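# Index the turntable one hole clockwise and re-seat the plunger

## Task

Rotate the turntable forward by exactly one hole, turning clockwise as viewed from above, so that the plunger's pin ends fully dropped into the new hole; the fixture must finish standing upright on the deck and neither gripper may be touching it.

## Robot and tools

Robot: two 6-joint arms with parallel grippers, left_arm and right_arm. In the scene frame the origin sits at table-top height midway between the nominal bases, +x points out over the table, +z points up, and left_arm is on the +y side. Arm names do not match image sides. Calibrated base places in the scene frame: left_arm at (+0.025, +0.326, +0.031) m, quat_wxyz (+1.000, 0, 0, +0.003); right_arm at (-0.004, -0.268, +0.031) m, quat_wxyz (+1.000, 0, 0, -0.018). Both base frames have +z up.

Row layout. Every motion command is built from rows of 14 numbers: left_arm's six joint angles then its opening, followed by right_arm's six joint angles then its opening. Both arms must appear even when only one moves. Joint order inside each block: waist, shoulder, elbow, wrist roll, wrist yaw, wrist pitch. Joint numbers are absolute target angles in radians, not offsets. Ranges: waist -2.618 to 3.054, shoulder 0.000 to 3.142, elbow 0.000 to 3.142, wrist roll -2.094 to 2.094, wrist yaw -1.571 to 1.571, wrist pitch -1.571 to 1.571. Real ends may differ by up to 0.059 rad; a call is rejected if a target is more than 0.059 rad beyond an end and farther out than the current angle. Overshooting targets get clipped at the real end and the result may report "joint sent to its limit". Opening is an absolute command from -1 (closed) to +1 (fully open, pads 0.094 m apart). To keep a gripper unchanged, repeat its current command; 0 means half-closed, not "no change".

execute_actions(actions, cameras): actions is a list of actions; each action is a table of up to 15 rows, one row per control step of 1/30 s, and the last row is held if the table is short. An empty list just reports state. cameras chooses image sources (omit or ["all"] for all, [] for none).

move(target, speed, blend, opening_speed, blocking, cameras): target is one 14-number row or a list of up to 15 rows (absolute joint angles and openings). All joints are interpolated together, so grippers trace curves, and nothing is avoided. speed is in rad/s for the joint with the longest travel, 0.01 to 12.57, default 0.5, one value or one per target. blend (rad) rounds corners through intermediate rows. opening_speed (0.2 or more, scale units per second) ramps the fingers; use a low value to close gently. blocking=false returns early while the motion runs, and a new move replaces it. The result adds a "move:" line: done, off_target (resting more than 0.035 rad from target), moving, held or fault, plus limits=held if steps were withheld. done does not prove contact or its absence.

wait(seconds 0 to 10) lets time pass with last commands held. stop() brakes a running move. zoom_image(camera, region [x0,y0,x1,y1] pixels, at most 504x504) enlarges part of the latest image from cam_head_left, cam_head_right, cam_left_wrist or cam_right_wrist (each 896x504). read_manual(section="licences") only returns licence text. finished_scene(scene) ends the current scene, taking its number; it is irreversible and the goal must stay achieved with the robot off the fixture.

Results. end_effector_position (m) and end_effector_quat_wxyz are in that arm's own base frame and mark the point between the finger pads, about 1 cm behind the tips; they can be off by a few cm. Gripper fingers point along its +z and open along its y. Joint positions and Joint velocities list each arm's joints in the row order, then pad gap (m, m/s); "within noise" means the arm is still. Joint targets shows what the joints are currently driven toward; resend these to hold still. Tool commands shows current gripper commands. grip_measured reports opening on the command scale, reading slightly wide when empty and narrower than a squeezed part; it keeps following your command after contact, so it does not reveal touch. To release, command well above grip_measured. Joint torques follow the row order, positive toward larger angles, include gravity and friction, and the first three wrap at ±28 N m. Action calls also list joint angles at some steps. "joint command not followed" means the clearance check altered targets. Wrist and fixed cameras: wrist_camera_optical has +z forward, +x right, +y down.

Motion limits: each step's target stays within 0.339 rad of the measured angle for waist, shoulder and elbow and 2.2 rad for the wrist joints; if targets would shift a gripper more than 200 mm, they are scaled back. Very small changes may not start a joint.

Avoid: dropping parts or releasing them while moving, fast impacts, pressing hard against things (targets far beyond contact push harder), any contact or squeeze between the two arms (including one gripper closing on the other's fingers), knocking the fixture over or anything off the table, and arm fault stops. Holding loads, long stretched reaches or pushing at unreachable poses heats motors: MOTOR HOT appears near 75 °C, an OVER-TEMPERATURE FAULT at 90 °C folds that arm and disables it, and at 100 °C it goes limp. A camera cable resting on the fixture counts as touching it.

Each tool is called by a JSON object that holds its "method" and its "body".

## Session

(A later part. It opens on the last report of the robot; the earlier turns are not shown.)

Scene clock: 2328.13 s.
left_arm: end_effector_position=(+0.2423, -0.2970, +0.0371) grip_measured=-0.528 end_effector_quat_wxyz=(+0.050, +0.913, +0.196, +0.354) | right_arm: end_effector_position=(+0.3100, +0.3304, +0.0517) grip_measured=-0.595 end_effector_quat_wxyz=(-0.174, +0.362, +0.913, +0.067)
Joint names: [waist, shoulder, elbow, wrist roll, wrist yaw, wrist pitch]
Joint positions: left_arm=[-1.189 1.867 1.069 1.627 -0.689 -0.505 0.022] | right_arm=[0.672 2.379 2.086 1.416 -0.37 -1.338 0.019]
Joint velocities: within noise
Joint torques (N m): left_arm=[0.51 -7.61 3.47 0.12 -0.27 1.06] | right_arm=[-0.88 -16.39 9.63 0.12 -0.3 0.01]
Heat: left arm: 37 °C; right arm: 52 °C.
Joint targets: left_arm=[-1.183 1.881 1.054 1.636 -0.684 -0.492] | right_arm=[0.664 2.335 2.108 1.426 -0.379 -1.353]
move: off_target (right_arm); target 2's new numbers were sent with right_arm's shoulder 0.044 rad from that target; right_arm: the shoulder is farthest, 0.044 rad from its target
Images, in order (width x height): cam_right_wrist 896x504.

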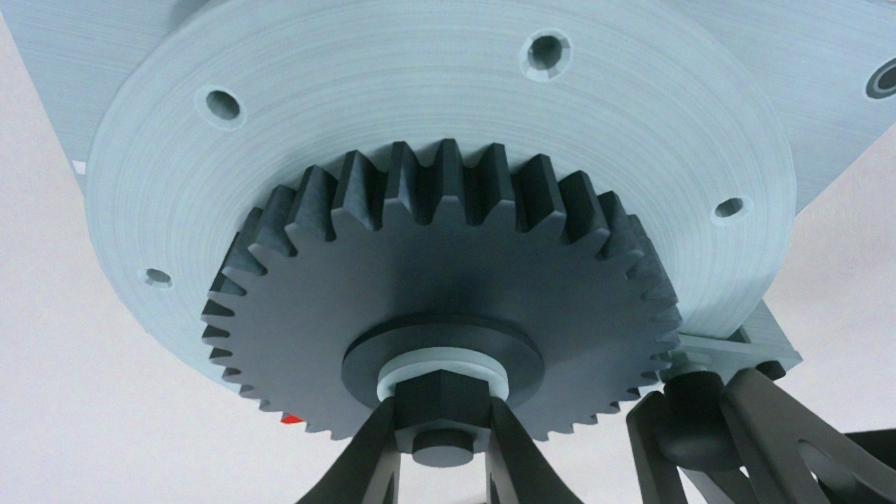

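{"method": "move", "body": {"target": [-1.183, 1.717, 1.204, 1.63, -1.063, -0.38, -1.0, 0.664, 2.335, 2.108, 1.426, -0.379, -1.353, -0.9], "speed": 0.3, "cameras": ["cam_right_wrist", "cam_left_wrist"]}}

{"method": "zoom_image", "body": {"camera": "cam_right_wrist", "region": [600, 310, 820, 500]}}

Scene clock: 2336.67 s.
left_arm: end_effector_position=(+0.2439, -0.2966, +0.0384) grip_measured=-0.528 end_effector_quat_wxyz=(+0.049, +0.911, +0.196, +0.360) | right_arm: end_effector_position=(+0.3100, +0.3304, +0.0517) grip_measured=-0.595 end_effector_quat_wxyz=(-0.174, +0.362, +0.913, +0.067)
Joint names: [waist, shoulder, elbow, wrist roll, wrist yaw, wrist pitch]
Joint positions: left_arm=[-1.19 1.868 1.069 1.627 -0.703 -0.502 0.022] | right_arm=[0.672 2.379 2.086 1.416 -0.37 -1.338 0.019]
Joint velocities: within noise
Joint torques (N m): left_arm=[0.08 -9.03 4.64 0.01 -0.5 0.97] | right_arm=[-0.91 -16.38 9.62 0.12 -0.29 0]
Heat: left arm: 37 °C; right arm: 52 °C.
Joint targets: left_arm=[-1.189 1.867 1.071 1.627 -0.721 -0.497] | right_arm=[0.664 2.335 2.108 1.426 -0.379 -1.353]
move: held (left_arm; a check stopped the path), off_target (right_arm); limits=held; left_arm: the wrist yaw is farthest, 0.360 rad from its target; right_arm: the shoulder is farthest, 0.044 rad from its target
joint command not followed: on one or more control steps a check withheld the commanded joint targets of the left arm, and it was not sent them on those steps.
cause: the commanded joint targets, or the way to them, would bring a part of the robot too close to another arm (this arm's wrist (the part past the wrist pitch) and the right arm's forearm (the part past the elbow)).
Images, in order (width x height): cam_left_wrist 896x504, cam_right_wrist 896x504.

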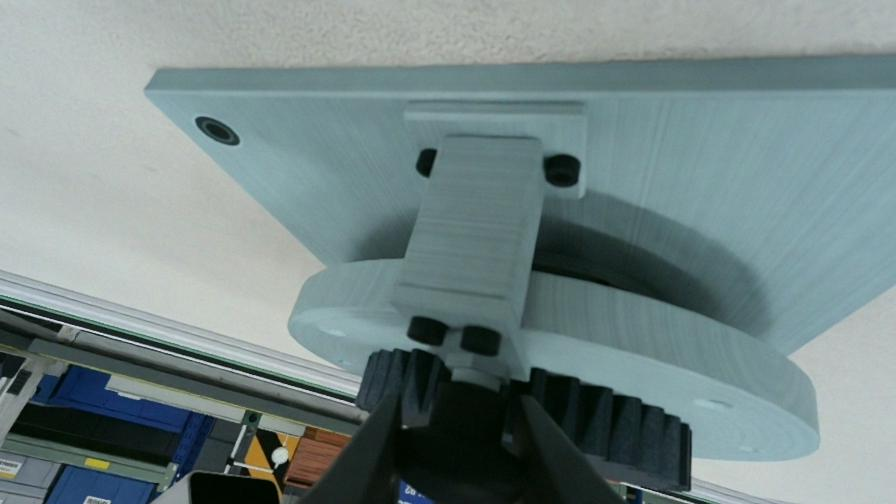

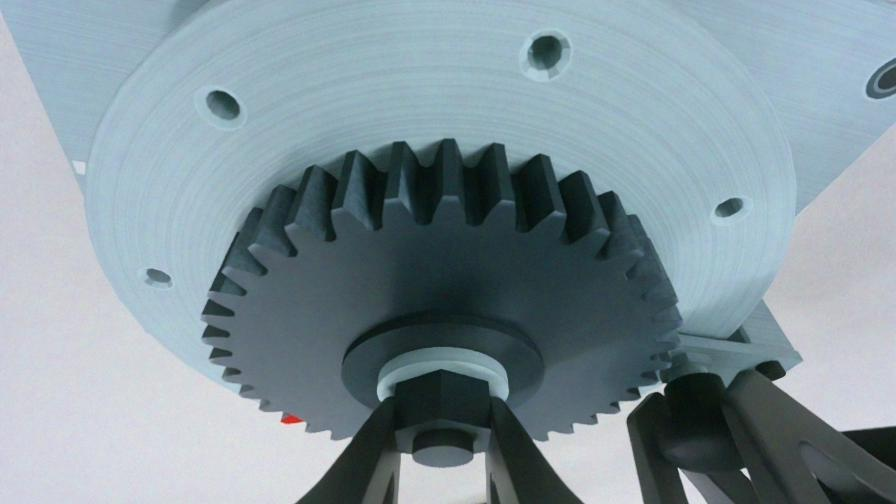

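Scaled by 2.291 from the camera's 896x504 image, which has a finer 1280x720 frame.

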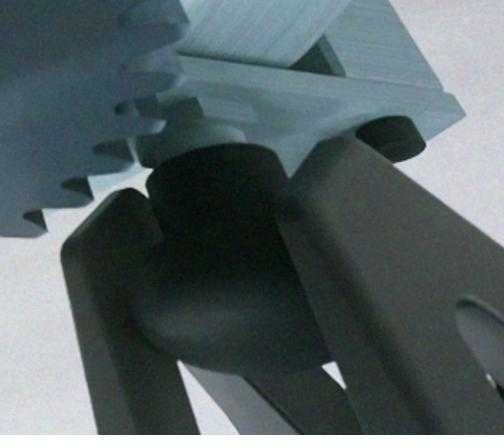

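{"method": "move", "body": {"target": [[-1.189, 1.87, 1.066, 1.63, -0.69, -0.505, -0.8, 0.664, 2.335, 2.108, 1.426, -0.379, -1.353, -0.1], [-1.189, 1.87, 1.066, 1.63, -0.69, -0.505, 0.1, 0.636, 2.38, 2.29, 1.40, -0.364, -1.52, -0.1], [-1.189, 1.87, 1.066, 1.63, -0.69, -0.505, 0.1, 0.4, 2.2, 2.2, 0.5, 0, -1.4, -0.1], [-1.3038, 1.7619, 1.1297, 1.4705, -0.7191, -0.7689, 0.1, 0.2, 1.7353, 1.7051, 0.0, 0, -1.1698, 0.1]], "speed": [0.3, 0.3, 0.6, 0.5], "opening_speed": 0.8, "cameras": ["cam_right_wrist", "cam_left_wrist", "cam_head_left"]}}

Scene clock: 2617.50 s.
left_arm: end_effector_position=(+0.2022, -0.2892, +0.0634) grip_measured=+0.098 end_effector_quat_wxyz=(+0.032, +0.917, +0.192, +0.349) | right_arm: end_effector_position=(+0.3923, +0.0837, +0.1934) grip_measured=+0.098 end_effector_quat_wxyz=(+0.171, -0.096, +0.980, +0.023)
Joint names: [waist, shoulder, elbow, wrist roll, wrist yaw, wrist pitch]
Joint positions: left_arm=[-1.298 1.791 1.105 1.481 -0.706 -0.748 0.052] | right_arm=[0.204 1.759 1.715 0.01 -0.009 -1.18 0.052]
Joint velocities: within noise
Joint torques (N m): left_arm=[-0.53 -11.17 6.64 -0.11 -0.46 0.42] | right_arm=[-0.44 -10.28 7.24 -0.07 0.07 0.93]
Heat: left arm: 37 °C; right arm: 61 °C.
Joint targets: left_arm=[-1.304 1.762 1.130 1.471 -0.719 -0.769] | right_arm=[0.200 1.735 1.705 0.000 0.000 -1.170]
move: done
Images, in order (width x height): cam_head_left 896x504, cam_left_wrist 896x504, cam_right_wrist 896x504.

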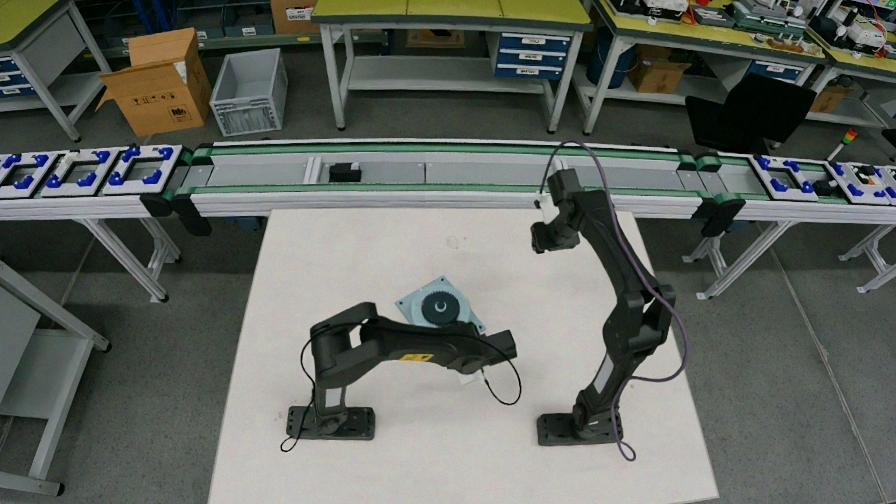

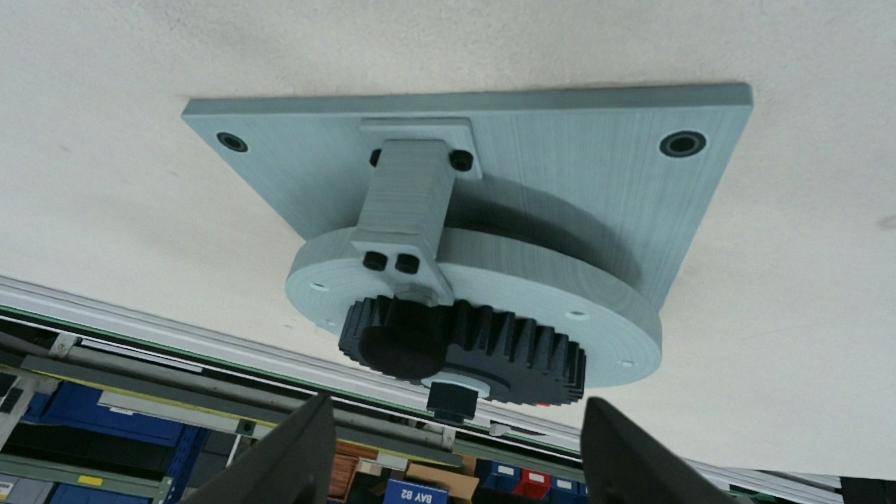

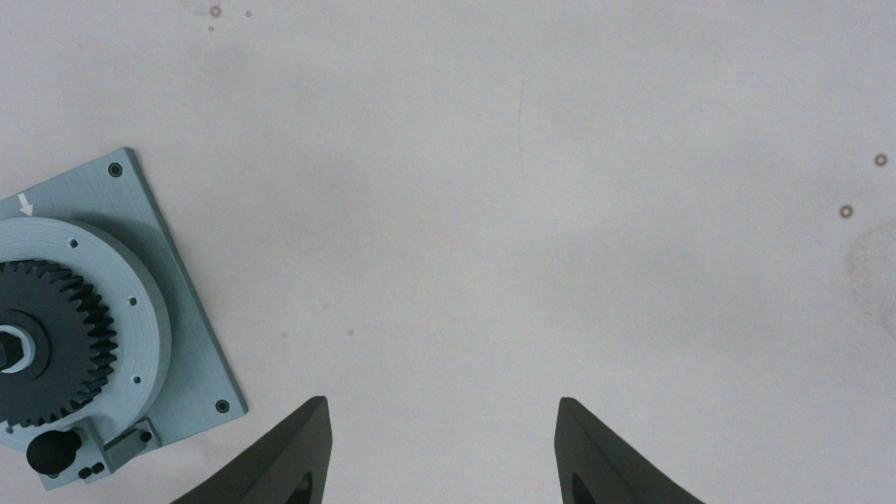

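{"method": "move", "body": {"target": [[-1.15, 1.72, 1.5, 0.9, -0.4, -1.0, 0.1, 0.3, 1.7353, 1.7051, 0.15, 0, -1.1698, 0.1], [-0.634, 1.798, 1.836, 0, 0, -1.172, 0.1, 0.855, 1.63, 1.14, 0.3, 0, -0.7, 0.1]], "speed": 0.6, "blend": 0.1, "cameras": ["cam_right_wrist", "cam_left_wrist", "cam_head_left"]}}

{"method": "zoom_image", "body": {"camera": "cam_left_wrist", "region": [310, 180, 680, 504]}}

{"method": "zoom_image", "body": {"camera": "cam_right_wrist", "region": [340, 180, 540, 380]}}

Scene clock: 2638.00 s.
left_arm: end_effector_position=(+0.2771, -0.3014, +0.1751) grip_measured=+0.098 end_effector_quat_wxyz=(+0.200, +0.638, +0.739, +0.079) | right_arm: end_effector_position=(+0.3450, +0.1834, +0.1500) grip_measured=+0.098 end_effector_quat_wxyz=(+0.143, -0.149, +0.977, +0.055)
Joint names: [waist, shoulder, elbow, wrist roll, wrist yaw, wrist pitch]
Joint positions: left_arm=[-0.933 1.757 1.614 0.536 -0.238 -1.061 0.052] | right_arm=[0.481 1.737 1.528 0.181 -0.011 -1.055 0.052]
Joint velocities: within noise
Joint torques (N m): left_arm=[0.14 -9.18 7.66 -0.19 -0.05 0.97] | right_arm=[-0.79 -8.23 8.54 0.01 0.01 0.78]
Heat: left arm: 37 °C; right arm: 57 °C.
Joint targets: left_arm=[-0.931 1.753 1.643 0.518 -0.230 -1.073] | right_arm=[0.473 1.737 1.532 0.181 -0.008 -1.052]
move: held (right_arm; a check stopped the path), off_target (left_arm; braked when a check withheld steps of right_arm); path passed 1 of 2 targets; limits=held; left_arm: the wrist roll is farthest, 0.536 rad from its target; right_arm: the elbow is farthest, 0.388 rad from its target
joint command not followed: on one or more control steps a check withheld the commanded joint targets of the right arm, and it was not sent them on those steps.
cause: the commanded joint targets, or the way to them, would bring a part of the robot too close to another arm (this arm's wrist (the part past the wrist yaw) and the left arm's wrist camera, along the way the arms are being sent, or toward where that arm still pushes).
Images, in order (width x height): cam_head_left 896x504, cam_left_wrist 896x504, cam_right_wrist 896x504.

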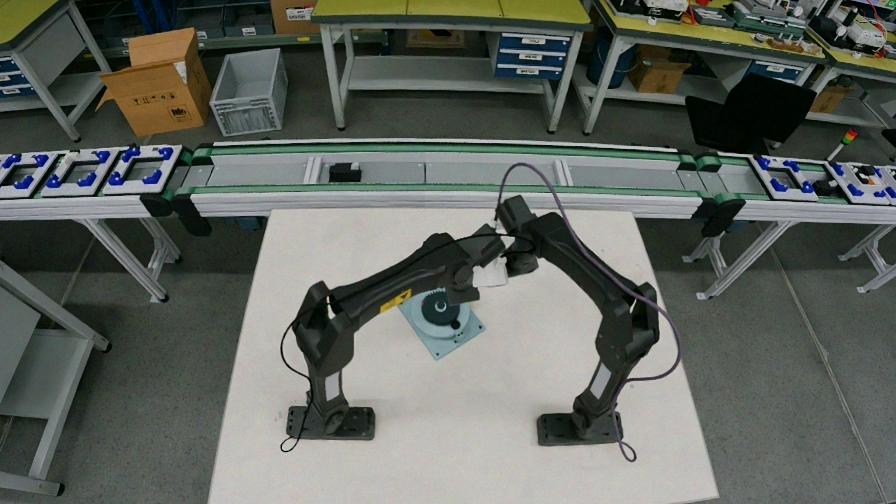

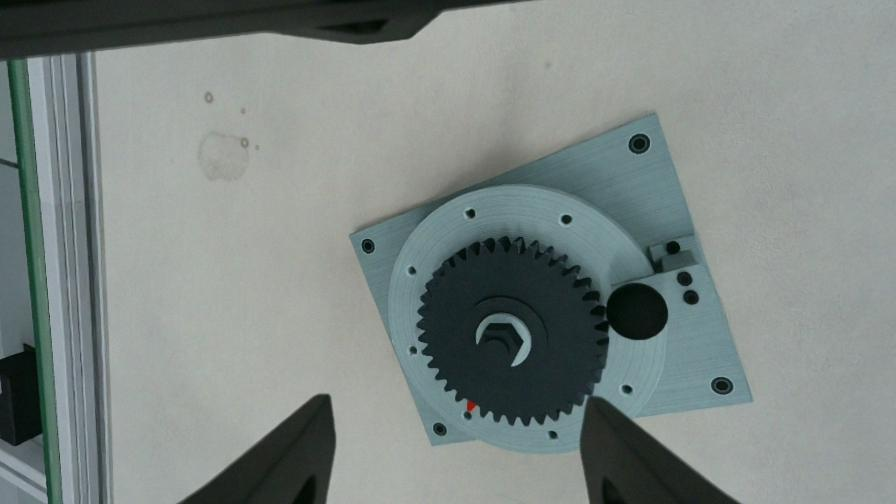

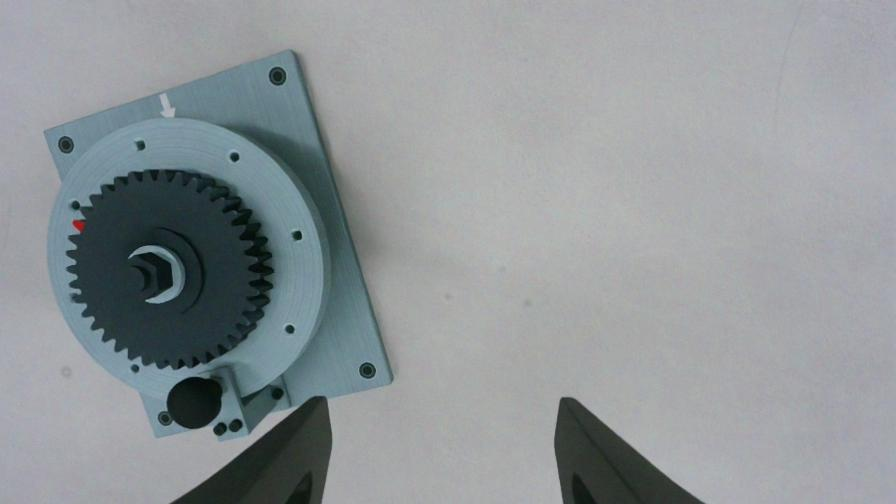

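Scaled by 1.362 from the camera's 896x504 image, which has a finer 1280x720 frame.

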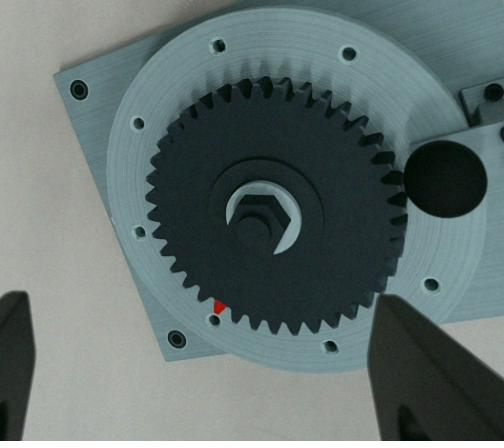

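Scaled by 2.520 from the camera's 896x504 image, which has a finer 1280x720 frame.

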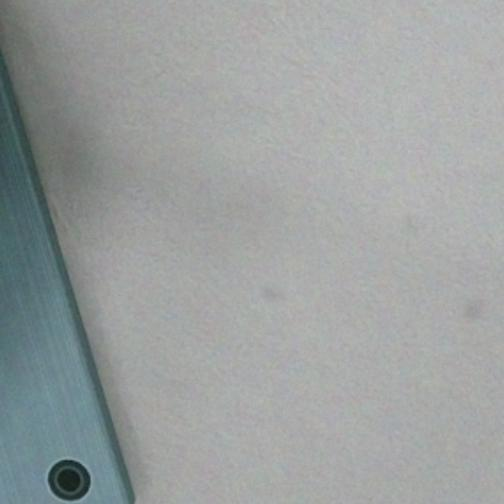

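{"method": "move", "body": {"target": [[-0.933, 1.757, 1.62, 0.536, -0.238, -1.065, 0.1, 0.25, 1.737, 1.6, 0.0, 0, -1.1, 0.1], [-0.35, 1.61, 0.95, 0, 0, -0.11, -1.0, 0.25, 1.737, 1.6, 0.0, 0, -1.1, 0.1], [-0.35, 1.61, 0.95, 0, 0, -0.11, -1.0, 0.855, 1.63, 1.14, 0.3, 0, -0.7, 0.1]], "speed": 0.7, "blend": 0.05, "cameras": ["cam_right_wrist", "cam_left_wrist", "cam_head_left"]}}

{"method": "zoom_image", "body": {"camera": "cam_right_wrist", "region": [340, 180, 540, 380]}}

Scene clock: 2669.70 s.
left_arm: end_effector_position=(+0.4126, -0.1481, +0.0950) grip_measured=-0.994 end_effector_quat_wxyz=(+0.367, +0.164, +0.914, -0.060) | right_arm: end_effector_position=(+0.2414, +0.2807, +0.0795) grip_measured=+0.098 end_effector_quat_wxyz=(+0.144, -0.276, +0.946, +0.093)
Joint names: [waist, shoulder, elbow, wrist roll, wrist yaw, wrist pitch]
Joint positions: left_arm=[-0.35 1.641 0.963 0.009 -0.007 -0.131 0] | right_arm=[0.857 1.66 1.147 0.29 -0.001 -0.713 0.052]
Joint velocities: within noise
Joint torques (N m): left_arm=[-0.06 -10.84 4.49 -0.09 0.05 2] | right_arm=[-0.28 -9.84 7.49 0.1 0 0.91]
Heat: left arm: 36 °C; right arm: 54 °C.
Joint targets: left_arm=[-0.350 1.610 0.950 0.000 0.000 -0.110] | right_arm=[0.855 1.630 1.140 0.300 0.000 -0.700]
move: done; blend cut to 0 rad at target 2
Images, in order (width x height): cam_head_left 896x504, cam_left_wrist 896x504, cam_right_wrist 896x504.

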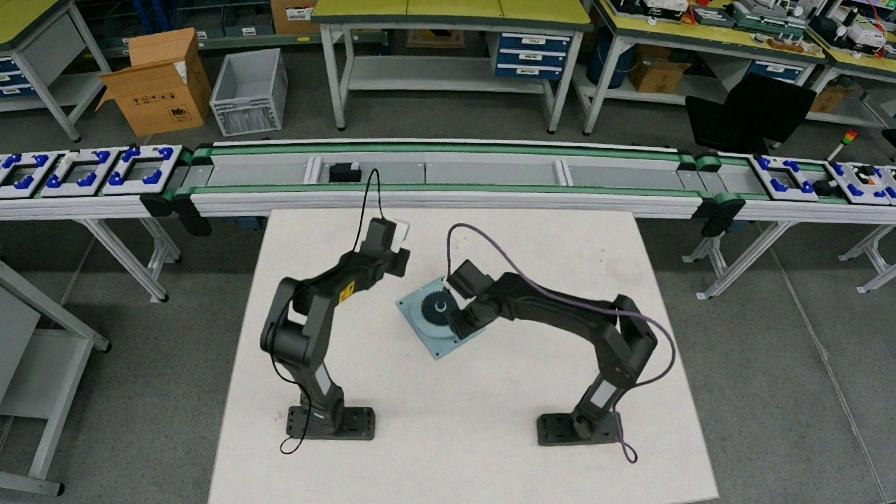

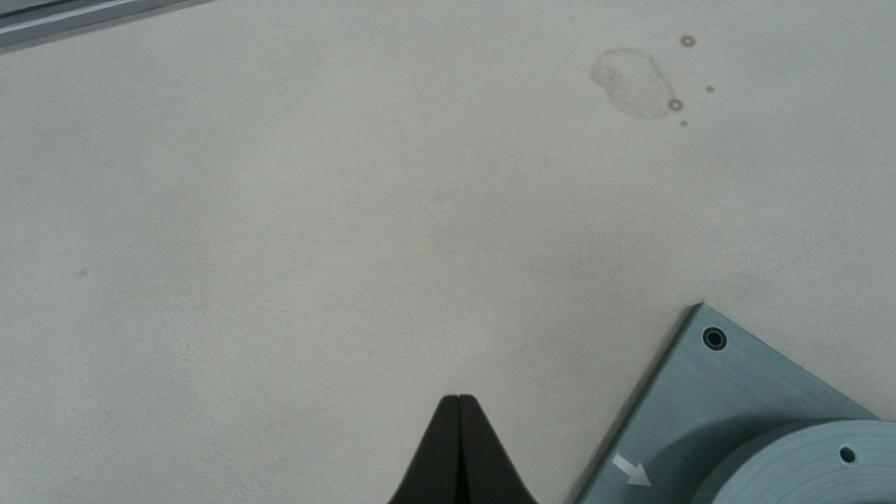

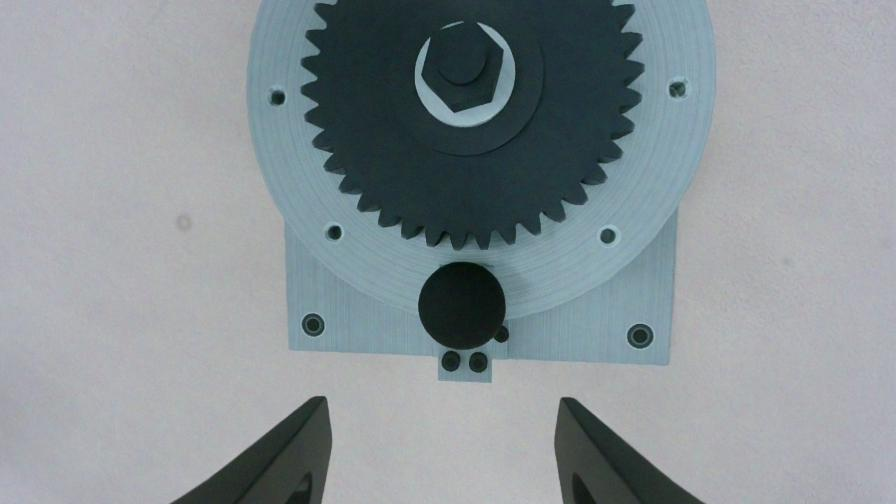

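Scaled by 2.520 from the camera's 896x504 image, which has a finer 1280x720 frame.

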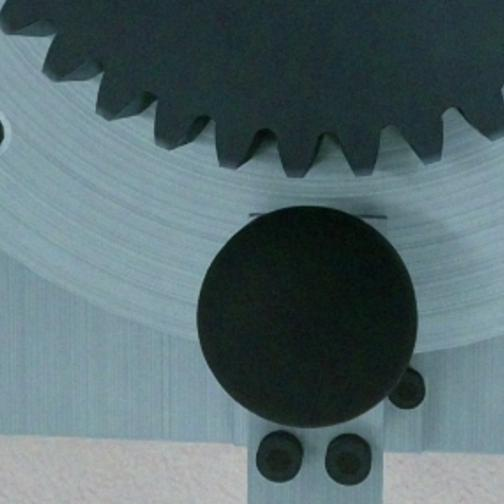

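{"method": "move", "body": {"target": [-0.35, 1.61, 0.95, 0, 0, -0.11, -1.0, 0.838, 1.809, 1.097, 0.3, 0, -0.522, 0.1], "speed": 0.2, "cameras": ["cam_right_wrist"]}}

{"method": "zoom_image", "body": {"camera": "cam_right_wrist", "region": [330, 280, 554, 504]}}

Scene clock: 2695.07 s.
left_arm: end_effector_position=(+0.4126, -0.1482, +0.0950) grip_measured=-0.994 end_effector_quat_wxyz=(+0.367, +0.165, +0.914, -0.060) | right_arm: end_effector_position=(+0.2573, +0.2926, +0.0320) grip_measured=+0.098 end_effector_quat_wxyz=(+0.144, -0.270, +0.947, +0.093)
Joint names: [waist, shoulder, elbow, wrist roll, wrist yaw, wrist pitch]
Joint positions: left_arm=[-0.35 1.641 0.963 0.009 -0.006 -0.131 0] | right_arm=[0.846 1.796 1.105 0.291 -0.001 -0.535 0.052]
Joint velocities: within noise
Joint torques (N m): left_arm=[-0.06 -10.82 4.48 -0.1 0.05 2] | right_arm=[-0.92 -7.32 6.95 0.11 0 0.95]
Heat: left arm: 39 °C; right arm: 54 °C.
Joint targets: left_arm=[-0.350 1.610 0.950 0.000 0.000 -0.110] | right_arm=[0.838 1.809 1.097 0.300 0.000 -0.522]
move: done
Images, in order (width x height): cam_right_wrist 896x504.

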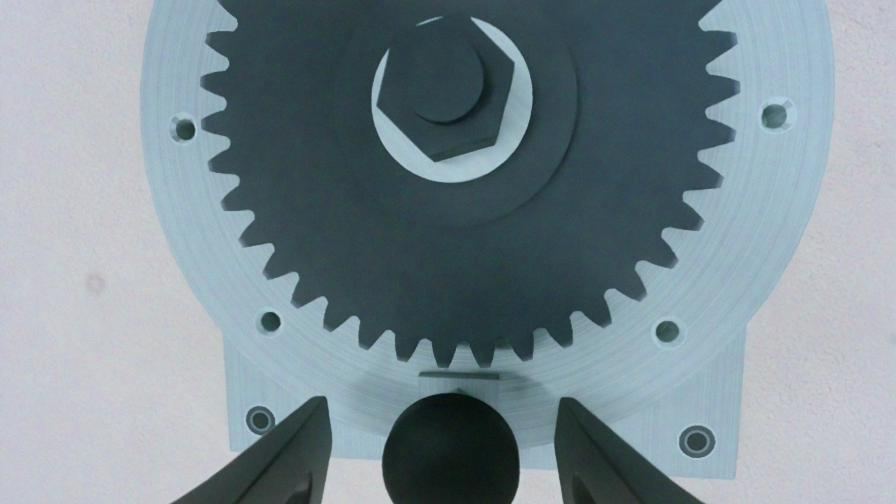

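Scaled by 2.250 from the camera's 896x504 image, which has a finer 1280x720 frame.

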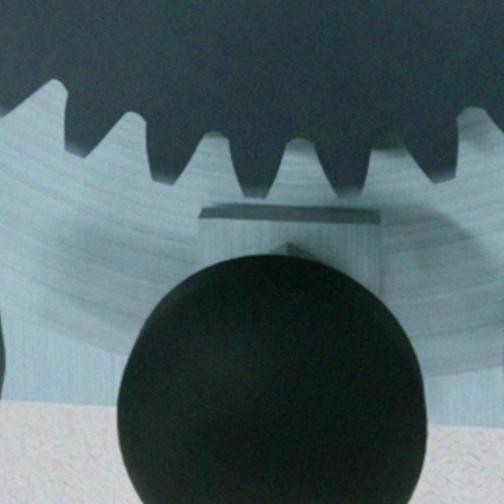

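{"method": "move", "body": {"target": [-0.35, 1.61, 0.95, 0, 0, -0.11, -1.0, 0.834, 1.809, 1.097, 0.3, 0, -0.522, -0.9], "speed": 0.2, "opening_speed": 0.5, "cameras": ["cam_right_wrist"]}}

{"method": "zoom_image", "body": {"camera": "cam_right_wrist", "region": [330, 280, 554, 504]}}

Scene clock: 2710.40 s.
left_arm: end_effector_position=(+0.4126, -0.1482, +0.0950) grip_measured=-0.994 end_effector_quat_wxyz=(+0.367, +0.165, +0.914, -0.060) | right_arm: end_effector_position=(+0.2587, +0.2918, +0.0321) grip_measured=-0.485 end_effector_quat_wxyz=(+0.145, -0.268, +0.948, +0.093)
Joint names: [waist, shoulder, elbow, wrist roll, wrist yaw, wrist pitch]
Joint positions: left_arm=[-0.35 1.641 0.963 0.009 -0.006 -0.131 0] | right_arm=[0.842 1.796 1.105 0.292 -0.001 -0.534 0.024]
Joint velocities: within noise
Joint torques (N m): left_arm=[-0.06 -10.84 4.51 -0.09 0.05 2] | right_arm=[-0.9 -7.35 7.02 0.11 -0.01 0.93]
Heat: left arm: 39 °C; right arm: 52 °C.
Joint targets: left_arm=[-0.350 1.610 0.950 0.000 0.000 -0.110] | right_arm=[0.834 1.809 1.097 0.300 0.000 -0.522]
move: done
Images, in order (width x height): cam_right_wrist 896x504.

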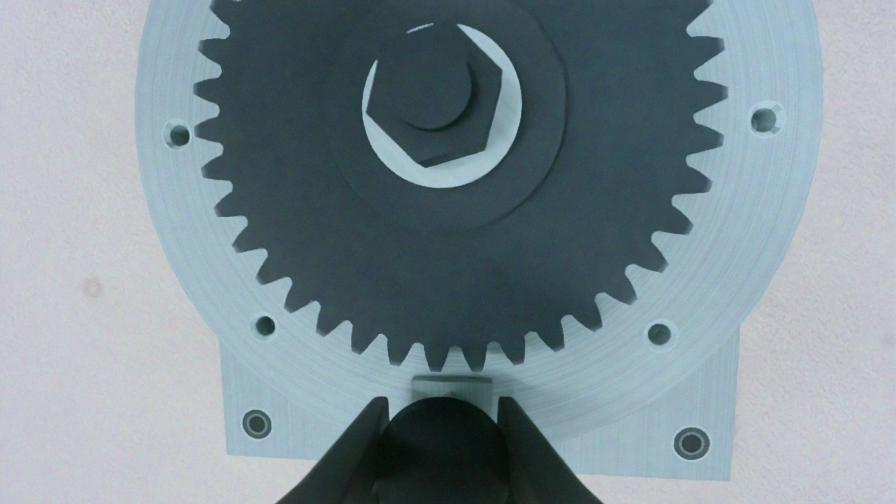

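Scaled by 2.250 from the camera's 896x504 image, which has a finer 1280x720 frame.

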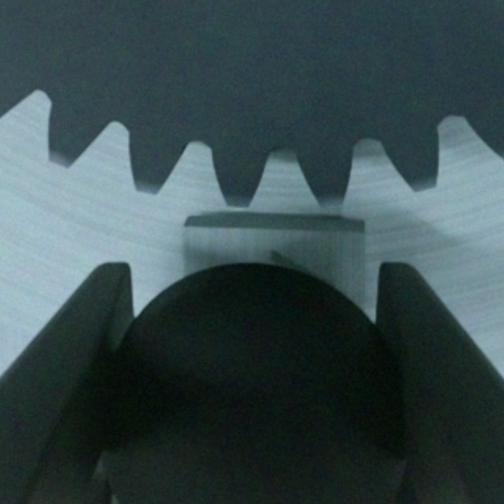

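{"method": "move", "body": {"target": [-0.565, 1.527, 0.881, 0, 0, -0.226, -1.0, 0.834, 1.809, 1.097, 0.3, 0, -0.522, -0.9], "speed": 0.4, "cameras": ["cam_right_wrist", "cam_left_wrist", "cam_head_left"]}}

Scene clock: 2731.17 s.
left_arm: end_effector_position=(+0.3441, -0.2157, +0.0892) grip_measured=-0.994 end_effector_quat_wxyz=(+0.329, +0.265, +0.902, -0.093) | right_arm: end_effector_position=(+0.2587, +0.2918, +0.0321) grip_measured=-0.485 end_effector_quat_wxyz=(+0.145, -0.268, +0.948, +0.093)
Joint names: [waist, shoulder, elbow, wrist roll, wrist yaw, wrist pitch]
Joint positions: left_arm=[-0.563 1.556 0.896 0.009 -0.002 -0.212 0] | right_arm=[0.842 1.796 1.105 0.292 -0.001 -0.534 0.024]
Joint velocities: within noise
Joint torques (N m): left_arm=[-0.16 -9.73 4.3 -0.1 0 1.52] | right_arm=[-0.87 -7.39 6.97 0.11 -0.01 0.92]
Heat: left arm: 39 °C; right arm: 51 °C.
Joint targets: left_arm=[-0.565 1.527 0.881 0.000 0.000 -0.226] | right_arm=[0.834 1.809 1.097 0.300 0.000 -0.522]
move: done
Images, in order (width x height): cam_head_left 896x504, cam_left_wrist 896x504, cam_right_wrist 896x504.

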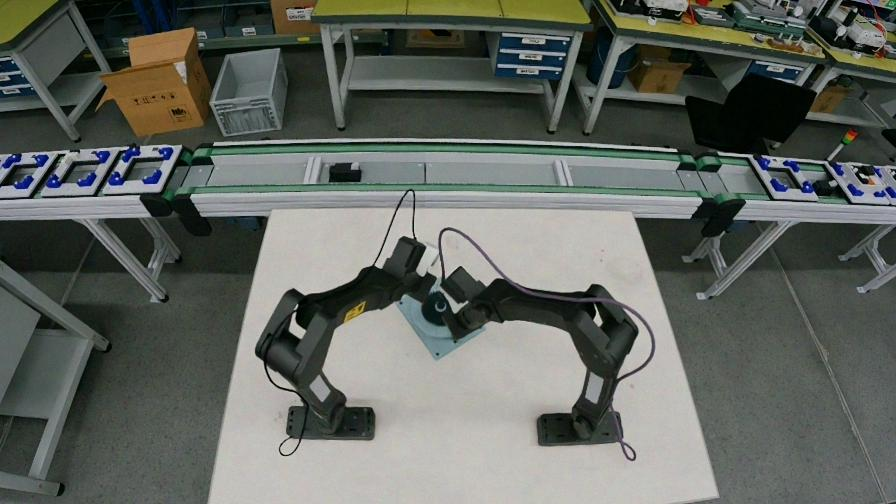

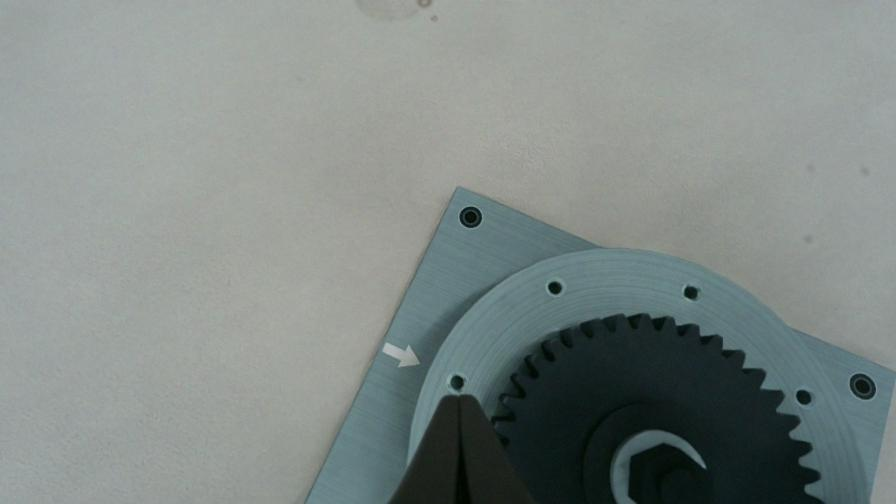

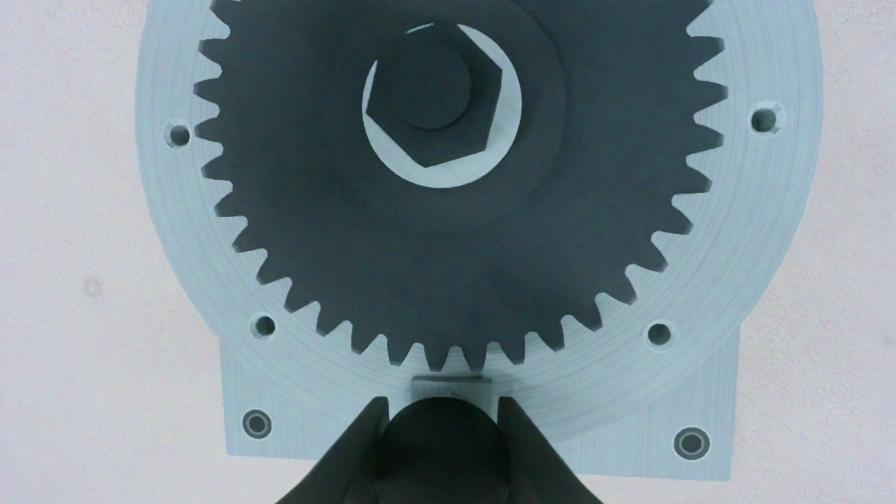

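{"method": "move", "body": {"target": [-0.567, 1.683, 0.761, 0, 0, 0.007, -1.0, 0.834, 1.809, 1.097, 0.3, 0, -0.522, -0.9], "speed": 0.3, "cameras": ["cam_left_wrist"]}}

{"method": "zoom_image", "body": {"camera": "cam_left_wrist", "region": [350, 250, 600, 500]}}

Scene clock: 2744.83 s.
left_arm: end_effector_position=(+0.3368, -0.2111, +0.0300) grip_measured=-0.994 end_effector_quat_wxyz=(+0.310, +0.267, +0.908, -0.087) | right_arm: end_effector_position=(+0.2587, +0.2918, +0.0321) grip_measured=-0.485 end_effector_quat_wxyz=(+0.145, -0.268, +0.948, +0.093)
Joint names: [waist, shoulder, elbow, wrist roll, wrist yaw, wrist pitch]
Joint positions: left_arm=[-0.563 1.671 0.772 0.009 -0.002 -0.015 0] | right_arm=[0.842 1.796 1.105 0.292 -0.001 -0.534 0.024]
Joint velocities: within noise
Joint torques (N m): left_arm=[-0.34 -6.17 3.97 -0.09 0.02 1.86] | right_arm=[-0.91 -7.36 6.95 0.11 -0.01 0.94]
Heat: left arm: 38 °C; right arm: 50 °C.
Joint targets: left_arm=[-0.567 1.683 0.761 0.000 0.000 0.007] | right_arm=[0.834 1.809 1.097 0.300 0.000 -0.522]
move: done
Images, in order (width x height): cam_left_wrist 896x504.

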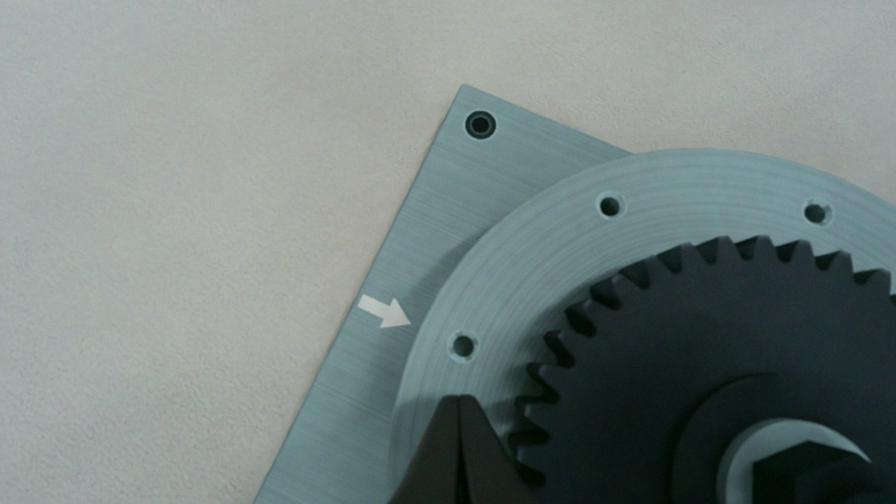

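Scaled by 2.016 from the camera's 896x504 image, which has a finer 1280x720 frame.

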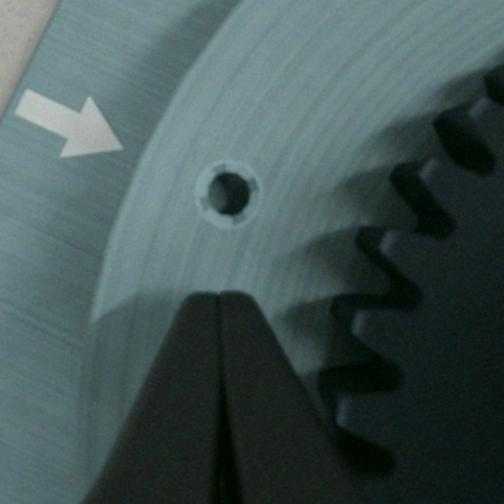

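{"method": "move", "body": {"target": [-0.567, 1.683, 0.761, 0, 0, 0.007, -1.0, 0.838, 1.68, 1.17, 0.297, 0, -0.44, -0.95], "speed": 0.25, "cameras": ["cam_right_wrist"]}}

Scene clock: 2763.50 s.
left_arm: end_effector_position=(+0.3370, -0.2112, +0.0301) grip_measured=-0.994 end_effector_quat_wxyz=(+0.311, +0.267, +0.908, -0.087) | right_arm: end_effector_position=(+0.2600, +0.2933, +0.0391) grip_measured=-0.485 end_effector_quat_wxyz=(+0.153, -0.267, +0.946, +0.098)
Joint names: [waist, shoulder, elbow, wrist roll, wrist yaw, wrist pitch]
Joint positions: left_arm=[-0.563 1.671 0.772 0.009 -0.002 -0.014 0] | right_arm=[0.842 1.778 1.105 0.292 -0.001 -0.532 0.024]
Joint velocities: within noise
Joint torques (N m): left_arm=[-0.34 -6.16 3.97 -0.09 0.01 1.87] | right_arm=[-0.55 -16.13 14.2 0.07 -0.01 1.66]
Heat: left arm: 37 °C; right arm: 50 °C.
Joint targets: left_arm=[-0.567 1.683 0.761 0.000 0.000 0.007] | right_arm=[0.838 1.680 1.170 0.297 0.000 -0.440]
move: off_target (right_arm); right_arm: the shoulder is farthest, 0.098 rad from its target
Images, in order (width x height): cam_right_wrist 896x504.

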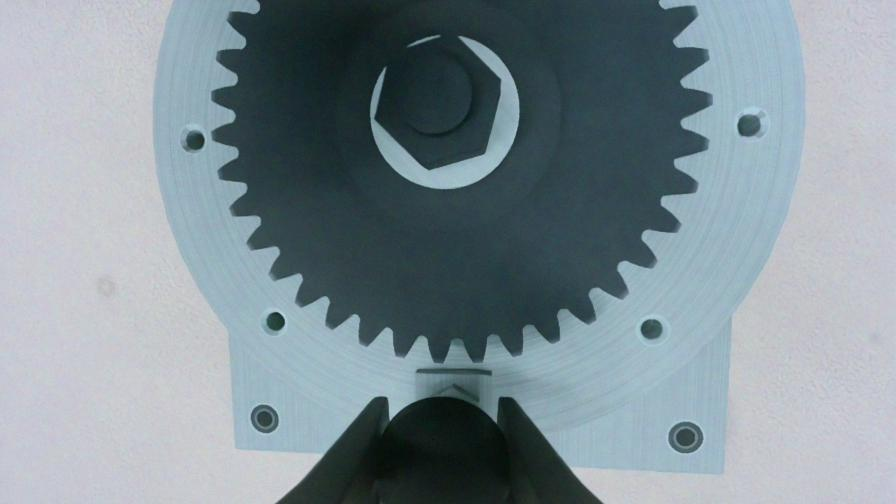

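{"method": "move", "body": {"target": [[-0.567, 1.683, 0.761, 0, 0, 0.007, -1.0, 0.838, 1.65, 1.19, 0.297, 0, -0.40, -0.95], [-0.567, 1.767, 0.686, 0, 0, -0.229, -1.0, 0.838, 1.65, 1.19, 0.297, 0, -0.40, -0.95]], "speed": [0.25, 0.2], "cameras": ["cam_right_wrist", "cam_left_wrist"]}}

Scene clock: 2803.93 s.
left_arm: end_effector_position=(+0.3312, -0.2075, +0.0185) grip_measured=-0.994 end_effector_quat_wxyz=(+0.298, +0.268, +0.912, -0.084) | right_arm: end_effector_position=(+0.2604, +0.2936, +0.0402) grip_measured=-0.485 end_effector_quat_wxyz=(+0.155, -0.267, +0.946, +0.099)
Joint names: [waist, shoulder, elbow, wrist roll, wrist yaw, wrist pitch]
Joint positions: left_arm=[-0.563 1.688 0.754 0.009 -0.002 -0.008 0] | right_arm=[0.842 1.775 1.105 0.292 -0.001 -0.531 0.024]
Joint velocities: within noise
Joint torques (N m): left_arm=[-0.32 -0.13 -0.25 -0.09 0.01 -0.98] | right_arm=[-0.49 -18.3 16.23 0.07 -0.02 2.01]
Heat: left arm: 36 °C; right arm: 64 °C.
Joint targets: left_arm=[-0.567 1.767 0.686 0.000 0.000 -0.229] | right_arm=[0.838 1.650 1.190 0.297 0.000 -0.400]
move: off_target (left_arm, right_arm); left_arm: the wrist pitch is farthest, 0.221 rad from its target; right_arm: the wrist pitch is farthest, 0.131 rad from its target
Images, in order (width x height): cam_left_wrist 896x504, cam_right_wrist 896x504.

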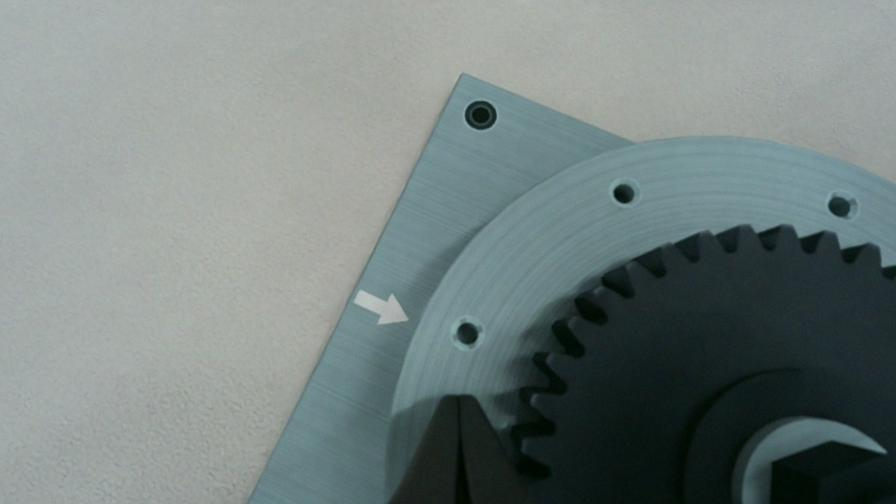

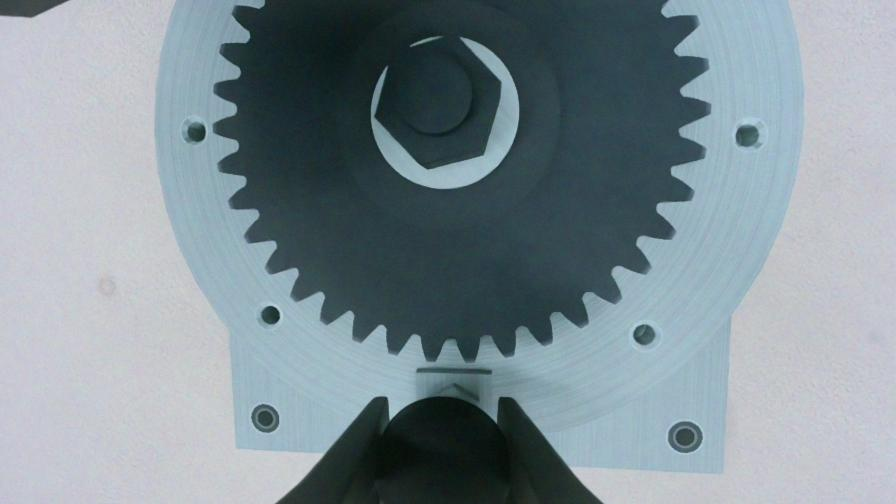

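{"method": "move", "body": {"target": [-0.567, 1.84, 0.80, 0, 0, -0.06, -1.0, 0.838, 1.65, 1.19, 0.297, 0, -0.40, -0.95], "speed": 0.2, "cameras": ["cam_right_wrist", "cam_left_wrist"]}}

Scene clock: 2815.10 s.
left_arm: end_effector_position=(+0.3567, -0.2282, +0.0207) grip_measured=-0.994 end_effector_quat_wxyz=(+0.323, +0.269, +0.902, -0.101) | right_arm: end_effector_position=(+0.2604, +0.2936, +0.0402) grip_measured=-0.485 end_effector_quat_wxyz=(+0.155, -0.267, +0.946, +0.099)
Joint names: [waist, shoulder, elbow, wrist roll, wrist yaw, wrist pitch]
Joint positions: left_arm=[-0.563 1.778 0.825 0.009 0.019 0.073 0] | right_arm=[0.842 1.775 1.105 0.292 -0.001 -0.531 0.024]
Joint velocities: within noise
Joint torques (N m): left_arm=[-0.32 -2.48 2.89 -0.08 -0.19 0.16] | right_arm=[-0.55 -18.3 16.21 0.09 -0.01 2.03]
Heat: left arm: 35 °C; right arm: 62 °C.
Joint targets: left_arm=[-0.567 1.840 0.800 0.000 0.000 -0.060] | right_arm=[0.838 1.650 1.190 0.297 0.000 -0.400]
move: off_target (left_arm, right_arm); left_arm: the wrist pitch is farthest, 0.133 rad from its target; right_arm: the wrist pitch is farthest, 0.131 rad from its target
Images, in order (width x height): cam_left_wrist 896x504, cam_right_wrist 896x504.

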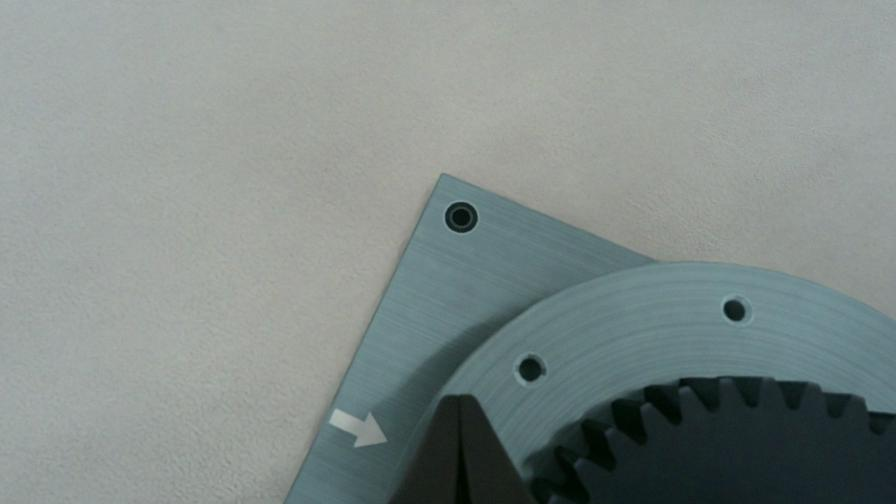

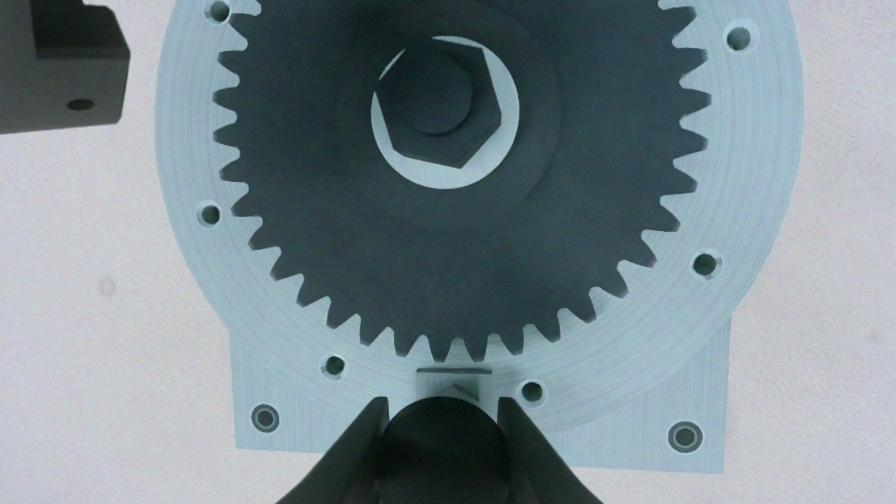

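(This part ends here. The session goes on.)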